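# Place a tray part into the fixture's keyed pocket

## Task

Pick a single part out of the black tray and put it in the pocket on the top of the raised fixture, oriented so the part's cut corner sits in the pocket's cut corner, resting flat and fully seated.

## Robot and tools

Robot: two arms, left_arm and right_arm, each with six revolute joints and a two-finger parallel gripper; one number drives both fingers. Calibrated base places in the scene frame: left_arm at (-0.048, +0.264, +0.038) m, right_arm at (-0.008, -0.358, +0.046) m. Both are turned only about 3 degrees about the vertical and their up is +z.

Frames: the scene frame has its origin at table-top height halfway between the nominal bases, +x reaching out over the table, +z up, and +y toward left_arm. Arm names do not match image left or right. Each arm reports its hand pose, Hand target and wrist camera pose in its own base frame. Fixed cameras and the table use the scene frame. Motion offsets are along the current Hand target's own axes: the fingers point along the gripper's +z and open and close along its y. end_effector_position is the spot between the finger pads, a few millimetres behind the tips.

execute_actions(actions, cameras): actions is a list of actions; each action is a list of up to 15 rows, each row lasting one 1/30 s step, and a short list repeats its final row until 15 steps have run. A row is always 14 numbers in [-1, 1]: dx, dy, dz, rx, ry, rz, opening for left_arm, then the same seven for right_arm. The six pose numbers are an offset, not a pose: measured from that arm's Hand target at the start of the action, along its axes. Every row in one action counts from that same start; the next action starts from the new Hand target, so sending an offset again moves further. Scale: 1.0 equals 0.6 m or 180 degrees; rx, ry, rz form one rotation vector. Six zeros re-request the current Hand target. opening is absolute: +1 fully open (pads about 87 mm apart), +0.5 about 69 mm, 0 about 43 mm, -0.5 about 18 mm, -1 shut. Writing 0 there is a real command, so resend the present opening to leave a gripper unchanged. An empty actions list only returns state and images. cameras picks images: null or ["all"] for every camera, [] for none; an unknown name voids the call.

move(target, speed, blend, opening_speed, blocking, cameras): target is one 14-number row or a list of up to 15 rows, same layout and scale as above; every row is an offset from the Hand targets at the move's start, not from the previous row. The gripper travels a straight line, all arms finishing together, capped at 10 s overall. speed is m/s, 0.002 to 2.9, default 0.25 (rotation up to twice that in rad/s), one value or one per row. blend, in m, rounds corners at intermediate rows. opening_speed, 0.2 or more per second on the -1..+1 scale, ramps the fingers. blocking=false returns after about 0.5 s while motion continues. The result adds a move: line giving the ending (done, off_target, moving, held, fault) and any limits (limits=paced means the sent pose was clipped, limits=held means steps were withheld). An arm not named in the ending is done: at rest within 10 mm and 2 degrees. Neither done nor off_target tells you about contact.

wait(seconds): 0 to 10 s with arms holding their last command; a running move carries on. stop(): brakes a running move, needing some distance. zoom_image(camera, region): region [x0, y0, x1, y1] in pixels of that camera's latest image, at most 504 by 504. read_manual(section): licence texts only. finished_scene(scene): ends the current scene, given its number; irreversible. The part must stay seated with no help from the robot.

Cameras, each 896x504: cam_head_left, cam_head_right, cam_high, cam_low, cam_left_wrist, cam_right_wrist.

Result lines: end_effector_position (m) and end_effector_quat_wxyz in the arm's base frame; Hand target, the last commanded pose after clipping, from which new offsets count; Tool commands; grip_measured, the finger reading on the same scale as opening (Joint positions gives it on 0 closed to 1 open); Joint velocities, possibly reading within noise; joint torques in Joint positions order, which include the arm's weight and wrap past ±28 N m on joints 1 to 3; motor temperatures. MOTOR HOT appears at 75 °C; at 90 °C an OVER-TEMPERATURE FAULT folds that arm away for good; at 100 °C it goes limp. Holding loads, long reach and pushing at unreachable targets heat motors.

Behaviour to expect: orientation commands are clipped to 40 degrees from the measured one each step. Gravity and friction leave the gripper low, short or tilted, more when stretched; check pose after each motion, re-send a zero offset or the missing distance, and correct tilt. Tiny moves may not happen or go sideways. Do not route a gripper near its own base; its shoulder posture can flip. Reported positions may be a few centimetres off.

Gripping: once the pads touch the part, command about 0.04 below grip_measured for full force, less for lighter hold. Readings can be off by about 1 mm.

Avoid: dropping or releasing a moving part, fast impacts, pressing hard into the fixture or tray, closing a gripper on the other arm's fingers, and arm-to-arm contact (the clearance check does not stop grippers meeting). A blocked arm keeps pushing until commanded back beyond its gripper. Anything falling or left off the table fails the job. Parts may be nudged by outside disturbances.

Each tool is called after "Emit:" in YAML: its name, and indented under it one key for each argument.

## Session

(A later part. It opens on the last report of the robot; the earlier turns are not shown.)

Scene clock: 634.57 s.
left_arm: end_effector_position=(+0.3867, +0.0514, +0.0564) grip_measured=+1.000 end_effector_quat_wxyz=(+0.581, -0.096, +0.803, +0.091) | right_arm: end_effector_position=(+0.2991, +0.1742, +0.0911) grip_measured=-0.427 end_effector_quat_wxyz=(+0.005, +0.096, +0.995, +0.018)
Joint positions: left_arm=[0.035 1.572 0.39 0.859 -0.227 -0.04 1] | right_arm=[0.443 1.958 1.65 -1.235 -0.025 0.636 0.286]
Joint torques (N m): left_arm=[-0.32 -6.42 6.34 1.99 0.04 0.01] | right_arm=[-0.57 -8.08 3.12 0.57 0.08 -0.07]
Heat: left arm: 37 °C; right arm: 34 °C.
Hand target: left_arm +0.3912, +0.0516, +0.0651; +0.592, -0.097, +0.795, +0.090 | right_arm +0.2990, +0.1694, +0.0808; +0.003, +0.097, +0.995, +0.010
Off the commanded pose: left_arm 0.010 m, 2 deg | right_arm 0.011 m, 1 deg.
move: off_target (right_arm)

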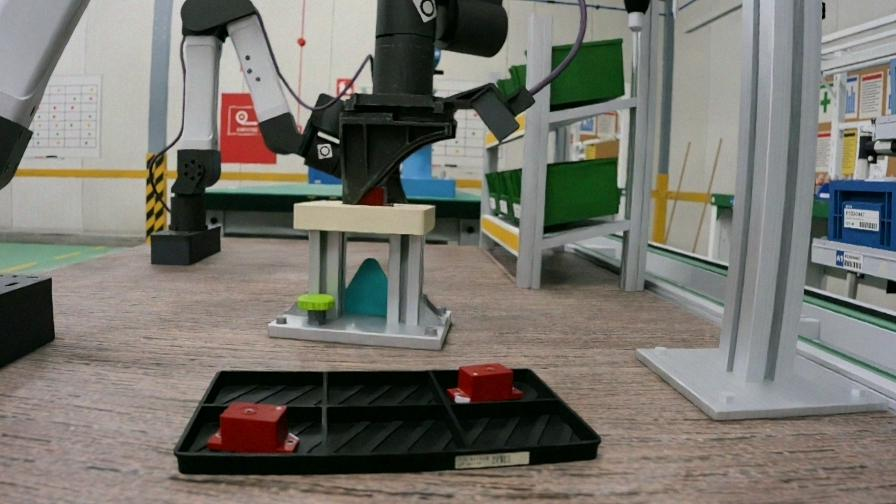

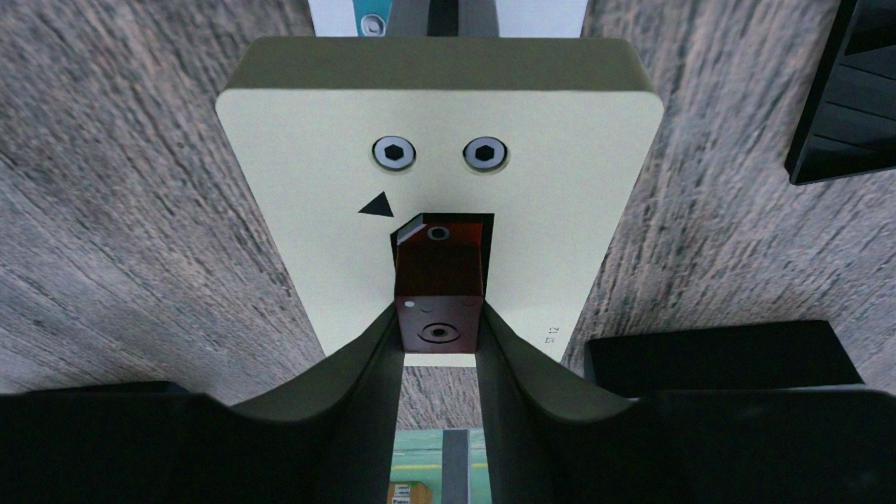

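Emit:
move:
  target: [0,0,0,0,0,0,1,0,-0.003,-0.014,0,0,0,-0.48]
  speed: 0.02
  cameras: ["cam_low","cam_right_wrist"]

Emit:
zoom_image:
  camera: "cam_right_wrist"
  region: [340, 120, 540, 400]

Emit:
zoom_image:
  camera: "cam_low"
  region: [325, 180, 410, 215]

Scene clock: 643.00 s.
left_arm: end_effector_position=(+0.3867, +0.0514, +0.0564) grip_measured=+1.000 end_effector_quat_wxyz=(+0.581, -0.096, +0.803, +0.091) | right_arm: end_effector_position=(+0.2990, +0.1739, +0.0913) grip_measured=-0.427 end_effector_quat_wxyz=(+0.004, +0.096, +0.995, +0.019)
Joint positions: left_arm=[0.035 1.572 0.39 0.859 -0.227 -0.04 1] | right_arm=[0.441 1.958 1.65 -1.236 -0.029 0.633 0.286]
Joint torques (N m): left_arm=[-0.29 -6.43 6.34 1.99 0.04 0] | right_arm=[-0.76 -8.7 4.83 0.27 0.12 -0.09]
Heat: left arm: 37 °C; right arm: 33 °C.
Hand target: left_arm +0.3912, +0.0516, +0.0651; +0.592, -0.097, +0.795, +0.090 | right_arm +0.2986, +0.1674, +0.0891; +0.003, +0.097, +0.995, +0.010
Off the commanded pose: left_arm 0.010 m, 2 deg | right_arm 0.007 m, 1 deg.
move: done

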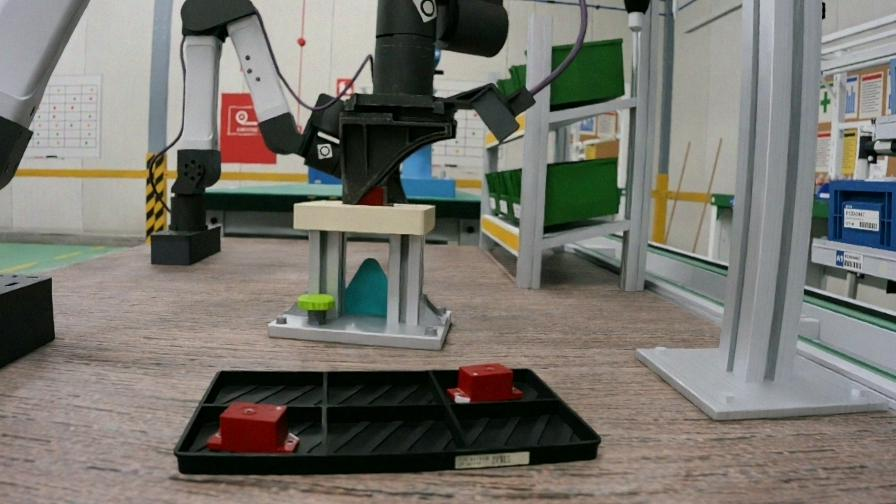

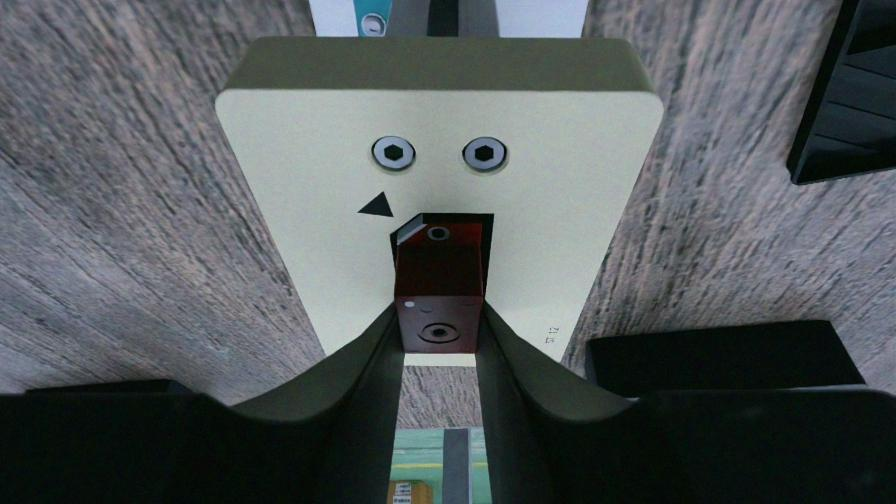

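Scaled by 1.800 (camera's finer frame: 1280x720).

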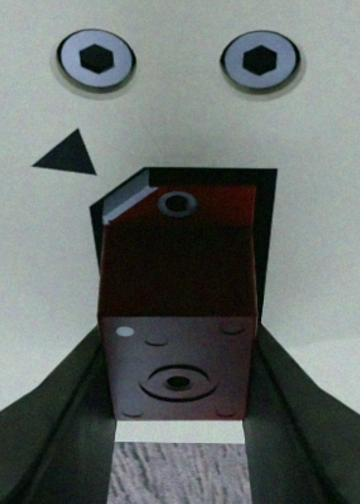

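Scaled by 5.929 (camera's finer frame: 1280x720).

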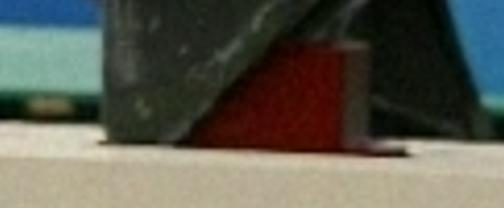

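Emit:
move:
  target:
    - [0,0,0,0,0,0,1,0,-0.002,0,0.014,0,0,-0.48]
    - [0,0,0,0,0,0,1,0,-0.002,0.014,0.014,0,0,-0.48]
  speed: 0.02
  cameras: ["cam_low","cam_right_wrist"]

Emit:
zoom_image:
  camera: "cam_right_wrist"
  region: [340, 120, 540, 400]

Emit:
zoom_image:
  camera: "cam_low"
  region: [325, 180, 410, 215]

Scene clock: 657.00 s.
left_arm: end_effector_position=(+0.3867, +0.0514, +0.0564) grip_measured=+1.000 end_effector_quat_wxyz=(+0.581, -0.096, +0.803, +0.091) | right_arm: end_effector_position=(+0.2989, +0.1735, +0.0916) grip_measured=-0.427 end_effector_quat_wxyz=(+0.004, +0.097, +0.995, +0.015)
Joint positions: left_arm=[0.035 1.572 0.39 0.859 -0.227 -0.04 1] | right_arm=[0.443 1.961 1.656 -1.243 -0.021 0.639 0.286]
Joint torques (N m): left_arm=[-0.31 -6.42 6.34 2 0.04 0.01] | right_arm=[0.31 -6.69 4.67 0.3 0.41 -0.02]
Heat: left arm: 37 °C; right arm: 33 °C.
Hand target: left_arm +0.3912, +0.0516, +0.0651; +0.592, -0.097, +0.795, +0.090 | right_arm +0.2984, +0.1664, +0.0807; +0.001, +0.097, +0.995, -0.012
Off the commanded pose: left_arm 0.010 m, 2 deg | right_arm 0.013 m, 3 deg.
move: off_target (right_arm)

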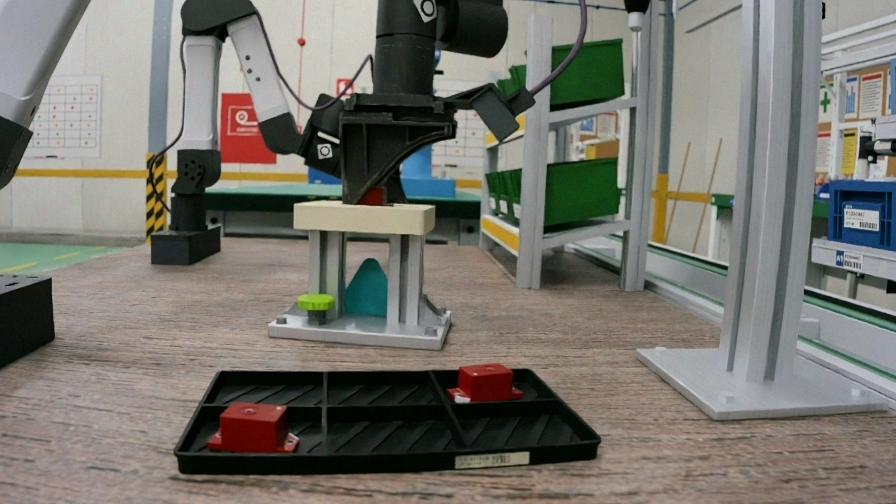

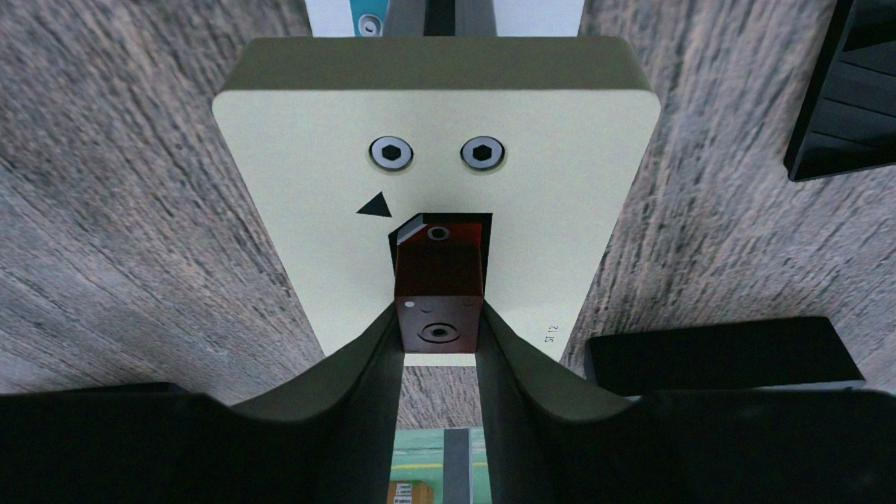

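Scaled by 1.800 (camera's finer frame: 1280x720).

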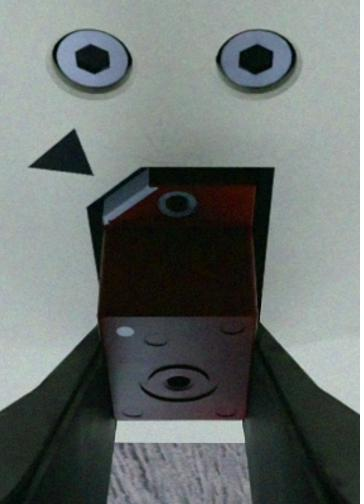

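Scaled by 5.929 (camera's finer frame: 1280x720).

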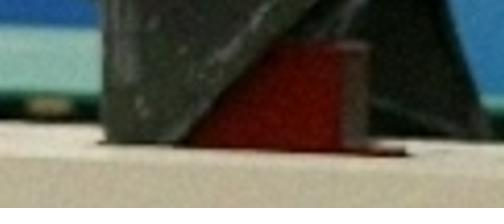

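Emit:
move:
  target:
    - [0,0,0,0,0,0,1,0,-0.006,-0.008,0,0,0,-0.48]
    - [0,0,0,0,0,0,1,0,-0.012,-0.008,0,0,0,-0.48]
  speed: 0.02
  cameras: ["cam_low","cam_right_wrist"]

Emit:
zoom_image:
  camera: "cam_right_wrist"
  region: [340, 120, 540, 400]

Emit:
zoom_image:
  camera: "cam_low"
  region: [325, 180, 410, 215]

Scene clock: 679.03 s.
left_arm: end_effector_position=(+0.3867, +0.0514, +0.0564) grip_measured=+1.000 end_effector_quat_wxyz=(+0.581, -0.096, +0.803, +0.091) | right_arm: end_effector_position=(+0.2988, +0.1735, +0.0916) grip_measured=-0.427 end_effector_quat_wxyz=(+0.004, +0.097, +0.995, +0.015)
Joint positions: left_arm=[0.035 1.572 0.39 0.859 -0.227 -0.04 1] | right_arm=[0.443 1.961 1.656 -1.243 -0.021 0.638 0.286]
Joint torques (N m): left_arm=[-0.31 -6.42 6.34 2 0.04 0.01] | right_arm=[-1.06 -8.27 4.27 0.17 0.41 -0.15]
Heat: left arm: 38 °C; right arm: 34 °C.
Hand target: left_arm +0.3912, +0.0516, +0.0651; +0.592, -0.097, +0.795, +0.090 | right_arm +0.2970, +0.1595, +0.0856; +0.001, +0.097, +0.995, -0.012
Off the commanded pose: left_arm 0.010 m, 2 deg | right_arm 0.015 m, 3 deg.
move: off_target (right_arm)

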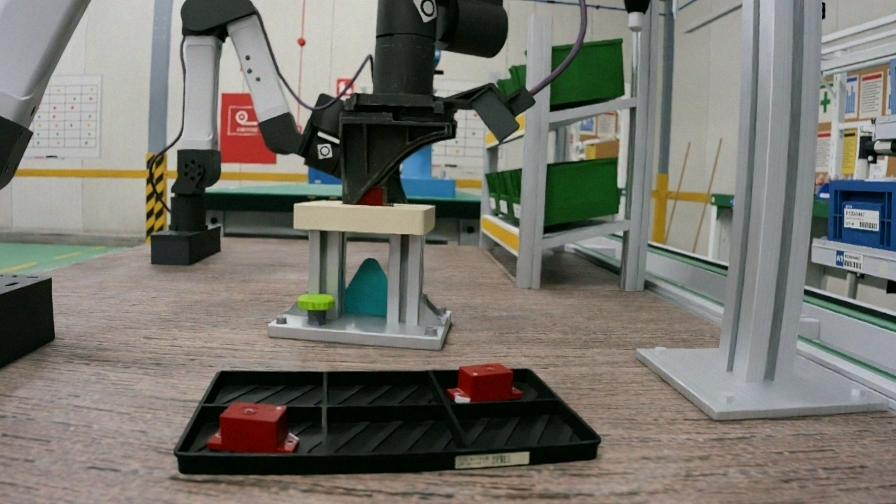

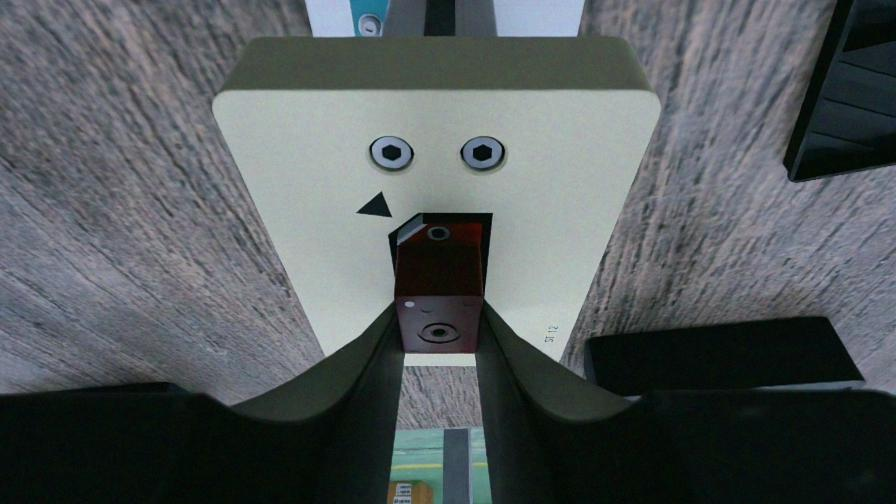

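Scaled by 1.800 (camera's finer frame: 1280x720).

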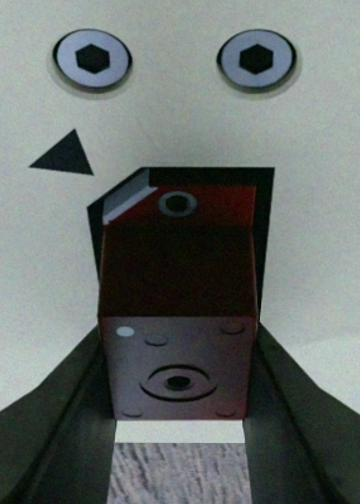

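Scaled by 5.929 (camera's finer frame: 1280x720).

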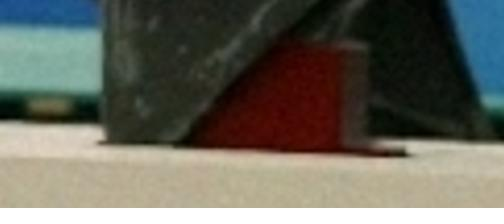

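Emit:
move:
  target: [0,0,0,0,0,0,1,0,-0.004,-0.014,0,0,0,-0.48]
  speed: 0.02
  cameras: ["cam_low","cam_right_wrist"]

Emit:
zoom_image:
  camera: "cam_right_wrist"
  region: [340, 120, 540, 400]

Emit:
zoom_image:
  camera: "cam_low"
  region: [325, 180, 410, 215]

Scene clock: 684.17 s.
left_arm: end_effector_position=(+0.3867, +0.0514, +0.0564) grip_measured=+1.000 end_effector_quat_wxyz=(+0.581, -0.096, +0.803, +0.091) | right_arm: end_effector_position=(+0.2983, +0.1729, +0.0917) grip_measured=-0.427 end_effector_quat_wxyz=(+0.003, +0.097, +0.995, +0.014)
Joint positions: left_arm=[0.035 1.572 0.39 0.859 -0.227 -0.04 1] | right_arm=[0.443 1.961 1.656 -1.246 -0.021 0.637 0.286]
Joint torques (N m): left_arm=[-0.31 -6.42 6.34 2 0.03 0.01] | right_arm=[-1.43 -8.98 5.93 -0.1 0.4 -0.17]
Heat: left arm: 38 °C; right arm: 34 °C.
Hand target: left_arm +0.3912, +0.0516, +0.0651; +0.592, -0.097, +0.795, +0.090 | right_arm +0.2966, +0.1573, +0.0941; +0.001, +0.098, +0.995, -0.011
Off the commanded pose: left_arm 0.010 m, 2 deg | right_arm 0.016 m, 3 deg.
move: off_target (right_arm)

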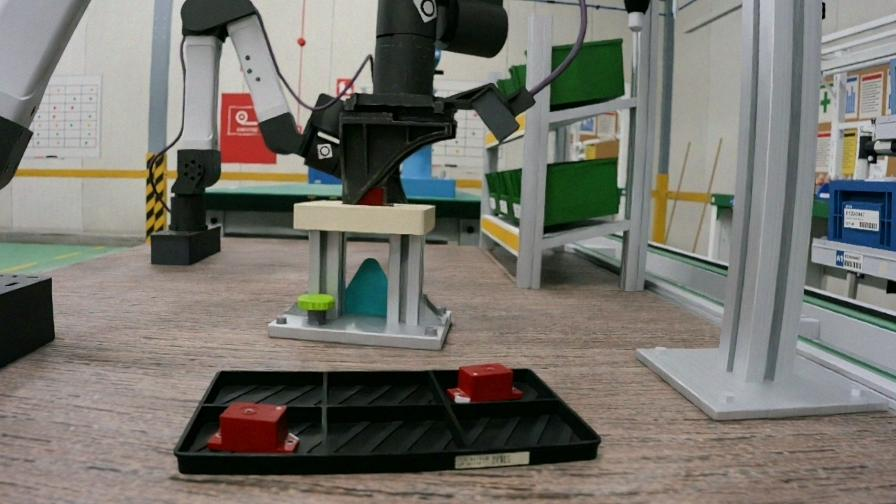

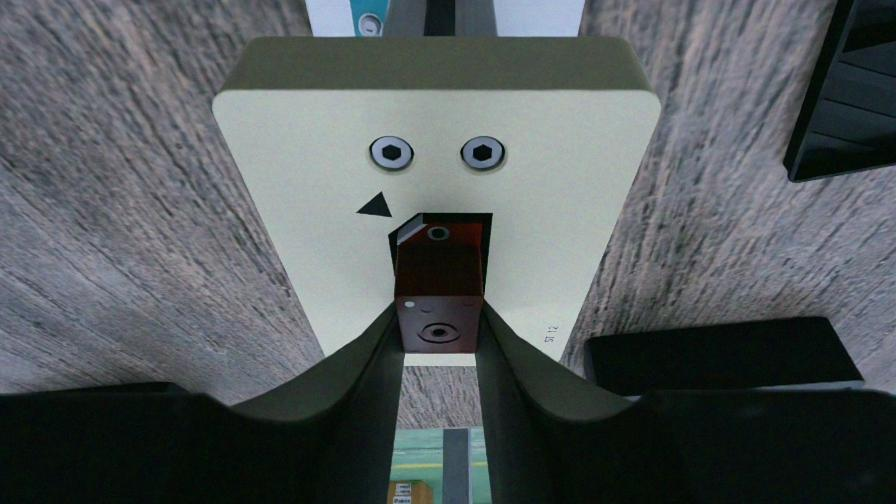

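Scaled by 1.800 (camera's finer frame: 1280x720).

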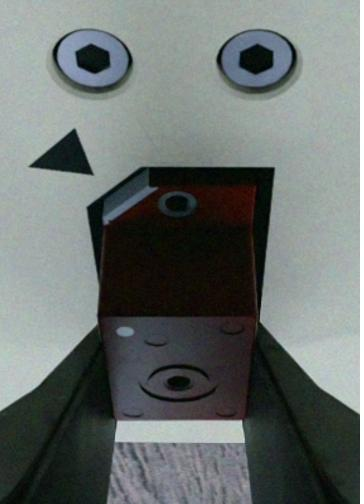

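Scaled by 5.929 (camera's finer frame: 1280x720).

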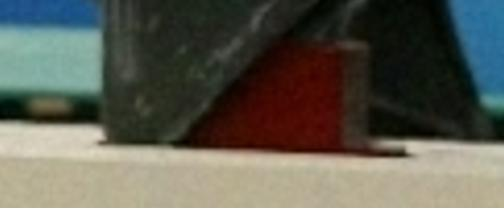

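Emit:
move:
  target:
    - [0,0,0,0,0,0,1,0,0.022,0.003,-0.012,0,0,-0.48]
    - [0,0,0,0,0,0,1,0,0.022,0.003,-0.012,0,0,-0.2]
  speed: 0.03
  opening_speed: 0.25
  cameras: ["cam_low","cam_right_wrist"]

Emit:
zoom_image:
  camera: "cam_right_wrist"
  region: [340, 120, 540, 400]

Emit:
zoom_image:
  camera: "cam_low"
  region: [325, 180, 410, 215]

Scene clock: 693.77 s.
left_arm: end_effector_position=(+0.3867, +0.0514, +0.0564) grip_measured=+1.000 end_effector_quat_wxyz=(+0.581, -0.096, +0.803, +0.091) | right_arm: end_effector_position=(+0.2992, +0.1783, +0.0921) grip_measured=-0.200 end_effector_quat_wxyz=(+0.002, +0.097, +0.995, +0.028)
Joint positions: left_arm=[0.035 1.572 0.39 0.859 -0.227 -0.04 1] | right_arm=[0.443 1.961 1.656 -1.233 -0.047 0.638 0.4]
Joint torques (N m): left_arm=[-0.29 -6.43 6.34 1.99 0.04 0.01] | right_arm=[-0.18 -8.21 6.27 0.07 0.34 -0.06]
Heat: left arm: 38 °C; right arm: 35 °C.
Hand target: left_arm +0.3912, +0.0516, +0.0651; +0.592, -0.097, +0.795, +0.090 | right_arm +0.2991, +0.1701, +0.0920; +0.003, +0.098, +0.995, +0.007
Off the commanded pose: left_arm 0.010 m, 2 deg | right_arm 0.008 m, 2 deg.
move: done

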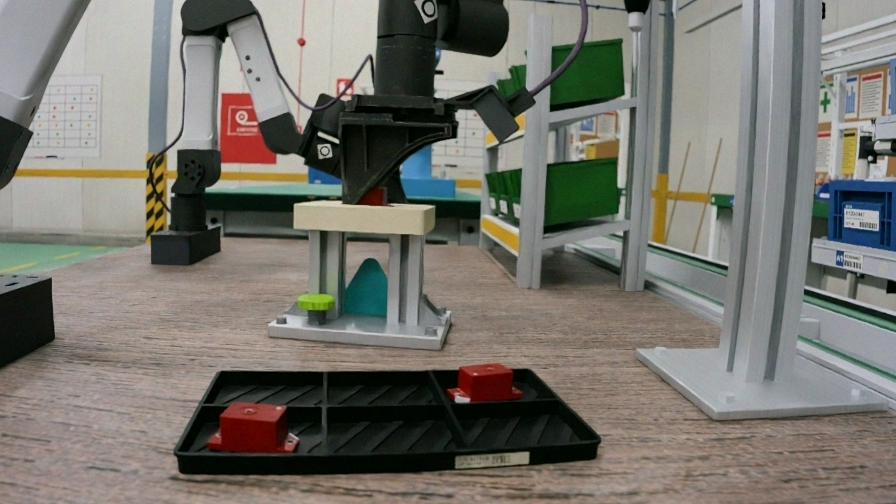

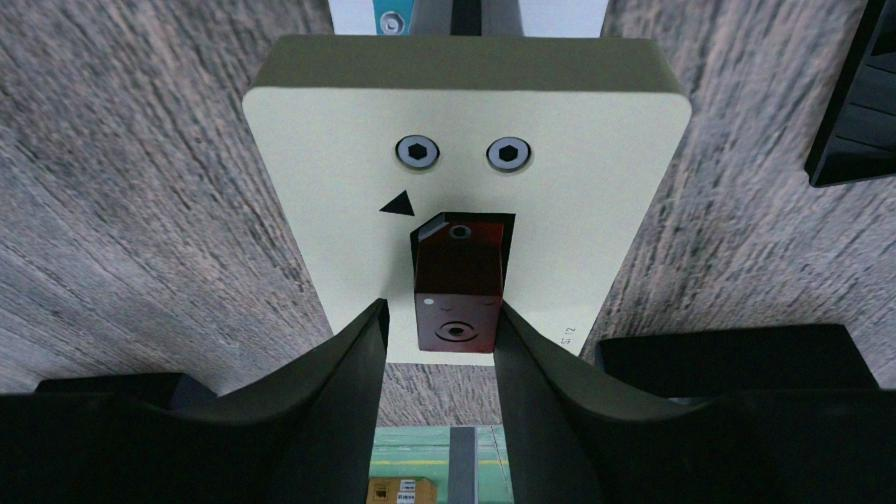

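Scaled by 1.800 (camera's finer frame: 1280x720).

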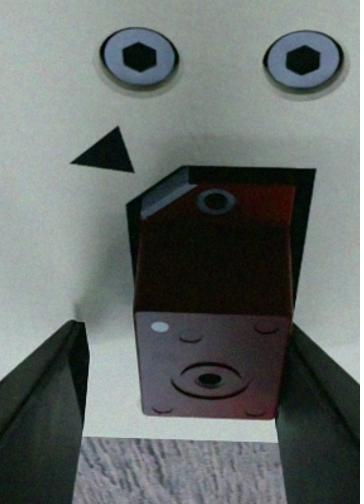

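Scaled by 5.929 (camera's finer frame: 1280x720).

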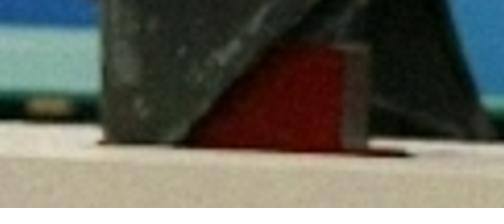

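Emit:
move:
  target:
    - [0,0,0,0,0,0,1,0,-0.006,0,0,0,0,0.1]
    - [0,0,0,0,0,0,1,0,-0.006,-0.1,0,0,0,0.1]
  speed: 0.1
  opening_speed: 0.6

Emit:
zoom_image:
  camera: "cam_low"
  region: [325, 180, 410, 215]

Emit:
zoom_image:
  camera: "cam_high"
  region: [525, 260, 575, 310]

Emit:
zoom_image:
  camera: "cam_right_wrist"
  region: [360, 100, 520, 260]

Scene clock: 700.50 s.
left_arm: end_effector_position=(+0.3867, +0.0514, +0.0564) grip_measured=+1.000 end_effector_quat_wxyz=(+0.581, -0.096, +0.803, +0.091) | right_arm: end_effector_position=(+0.2929, +0.1672, +0.1480) grip_measured=+0.100 end_effector_quat_wxyz=(-0.004, +0.096, +0.995, +0.007)
Joint positions: left_arm=[0.035 1.572 0.39 0.859 -0.227 -0.04 1] | right_arm=[0.437 1.961 1.878 -1.487 -0.016 0.63 0.55]
Joint torques (N m): left_arm=[-0.31 -6.43 6.34 2 0.04 0.01] | right_arm=[-0.57 -7.9 7.64 0.16 0.05 -0.07]
Heat: left arm: 38 °C; right arm: 35 °C.
Hand target: left_arm +0.3912, +0.0516, +0.0651; +0.592, -0.097, +0.795, +0.090 | right_arm +0.2980, +0.1658, +0.1519; +0.003, +0.098, +0.995, +0.007
Off the commanded pose: left_arm 0.010 m, 2 deg | right_arm 0.007 m, 1 deg.
move: done

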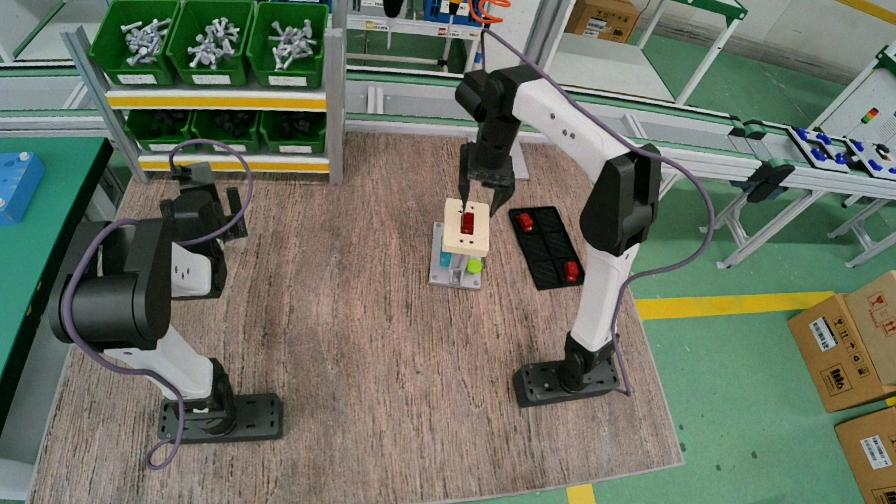

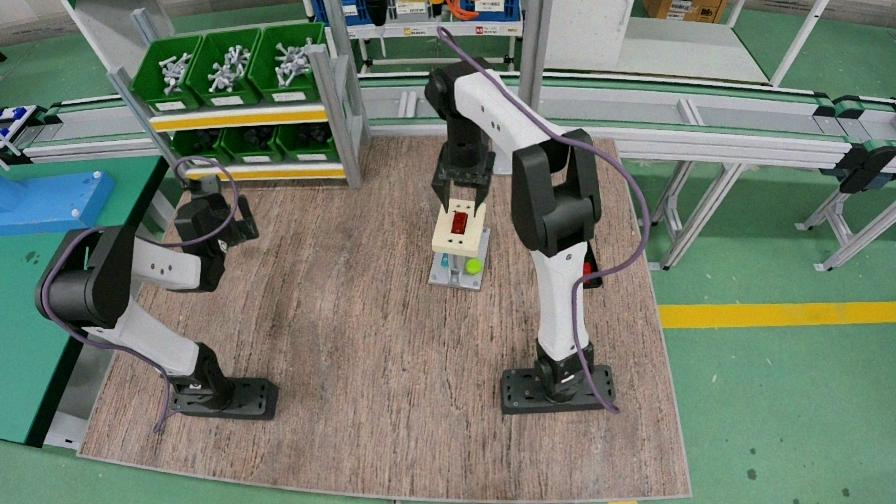

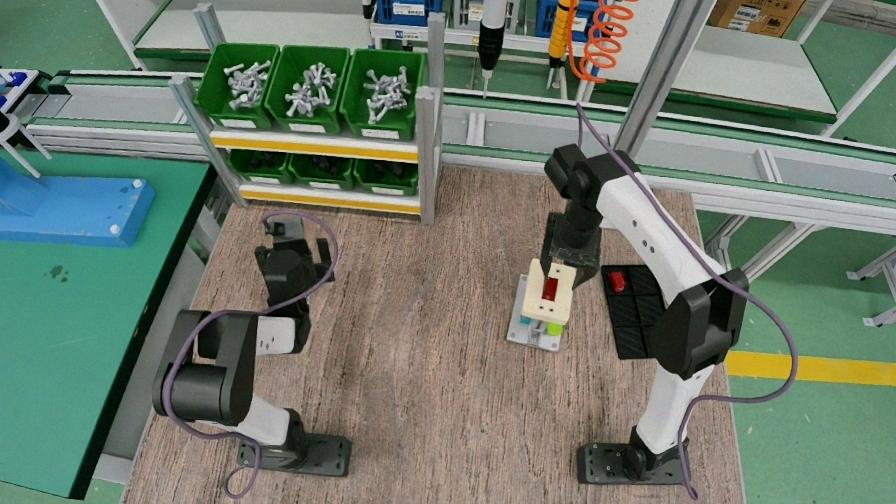

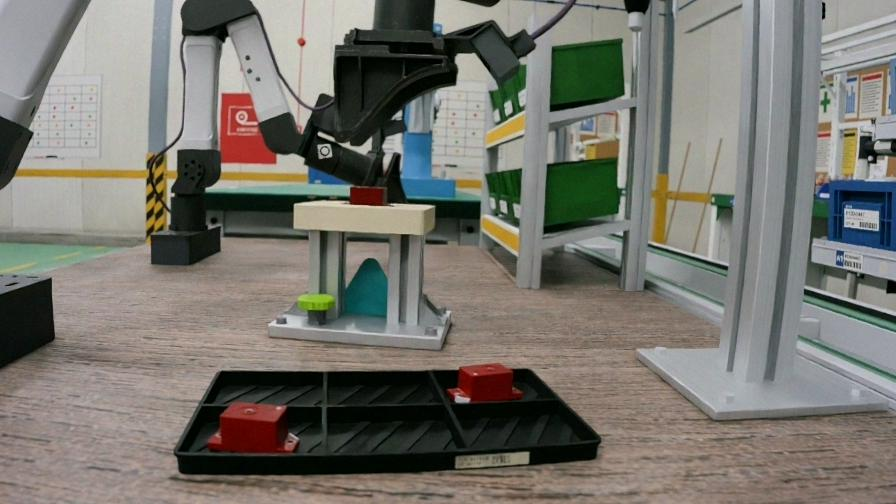

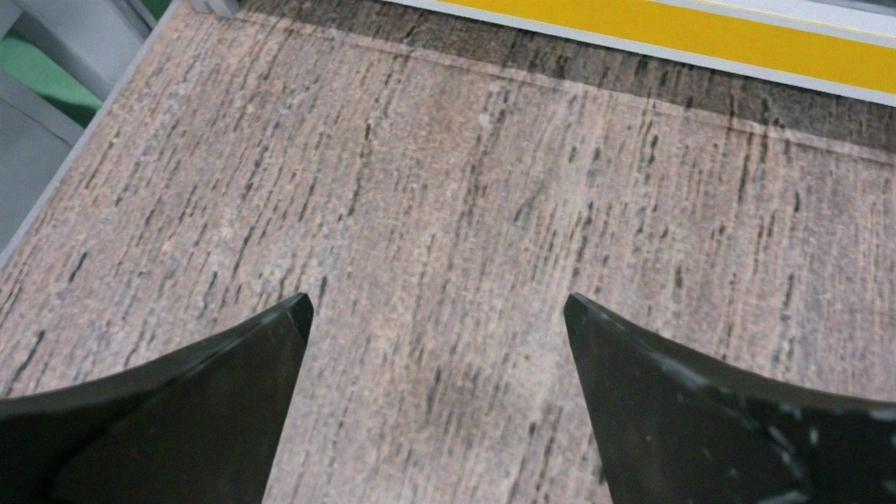

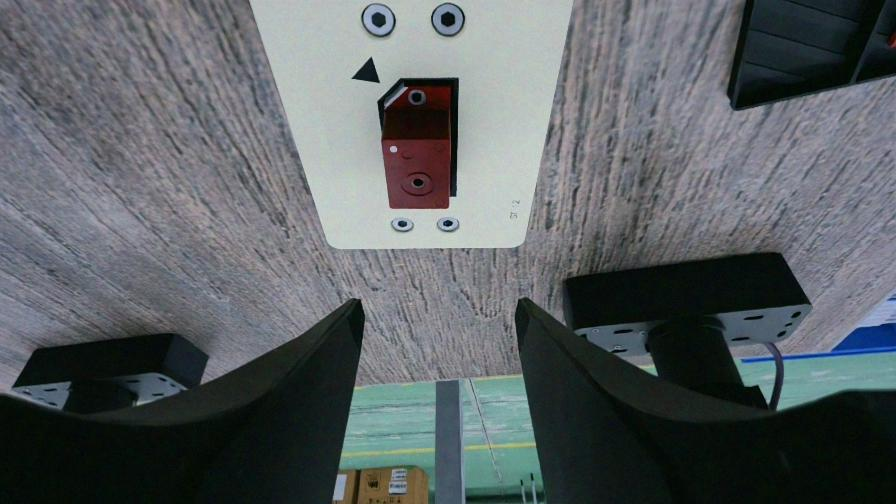

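Scaled by 5.929 (camera's finer frame: 1280x720).

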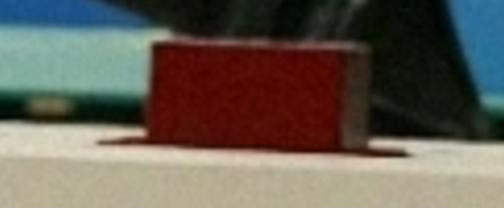

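Scaled by 10.080 (camera's finer frame: 1280x720).

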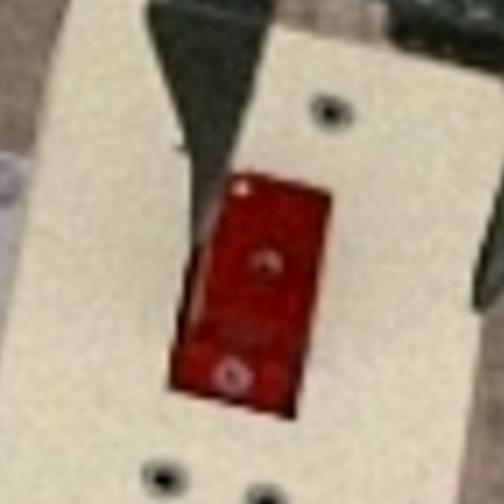

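Scaled by 3.150 (camera's finer frame: 1280x720).

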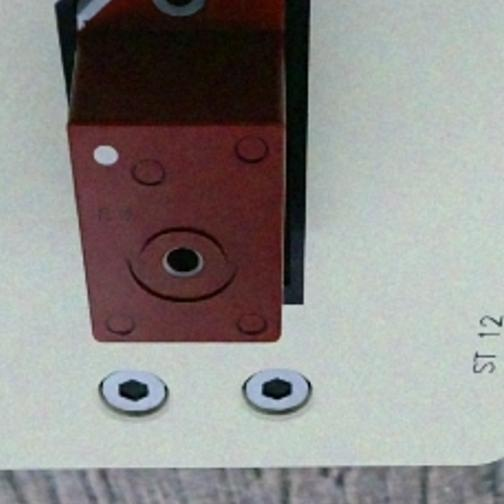

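Emit:
finished_scene:
  scene: 2

The scene is finished: the task was done.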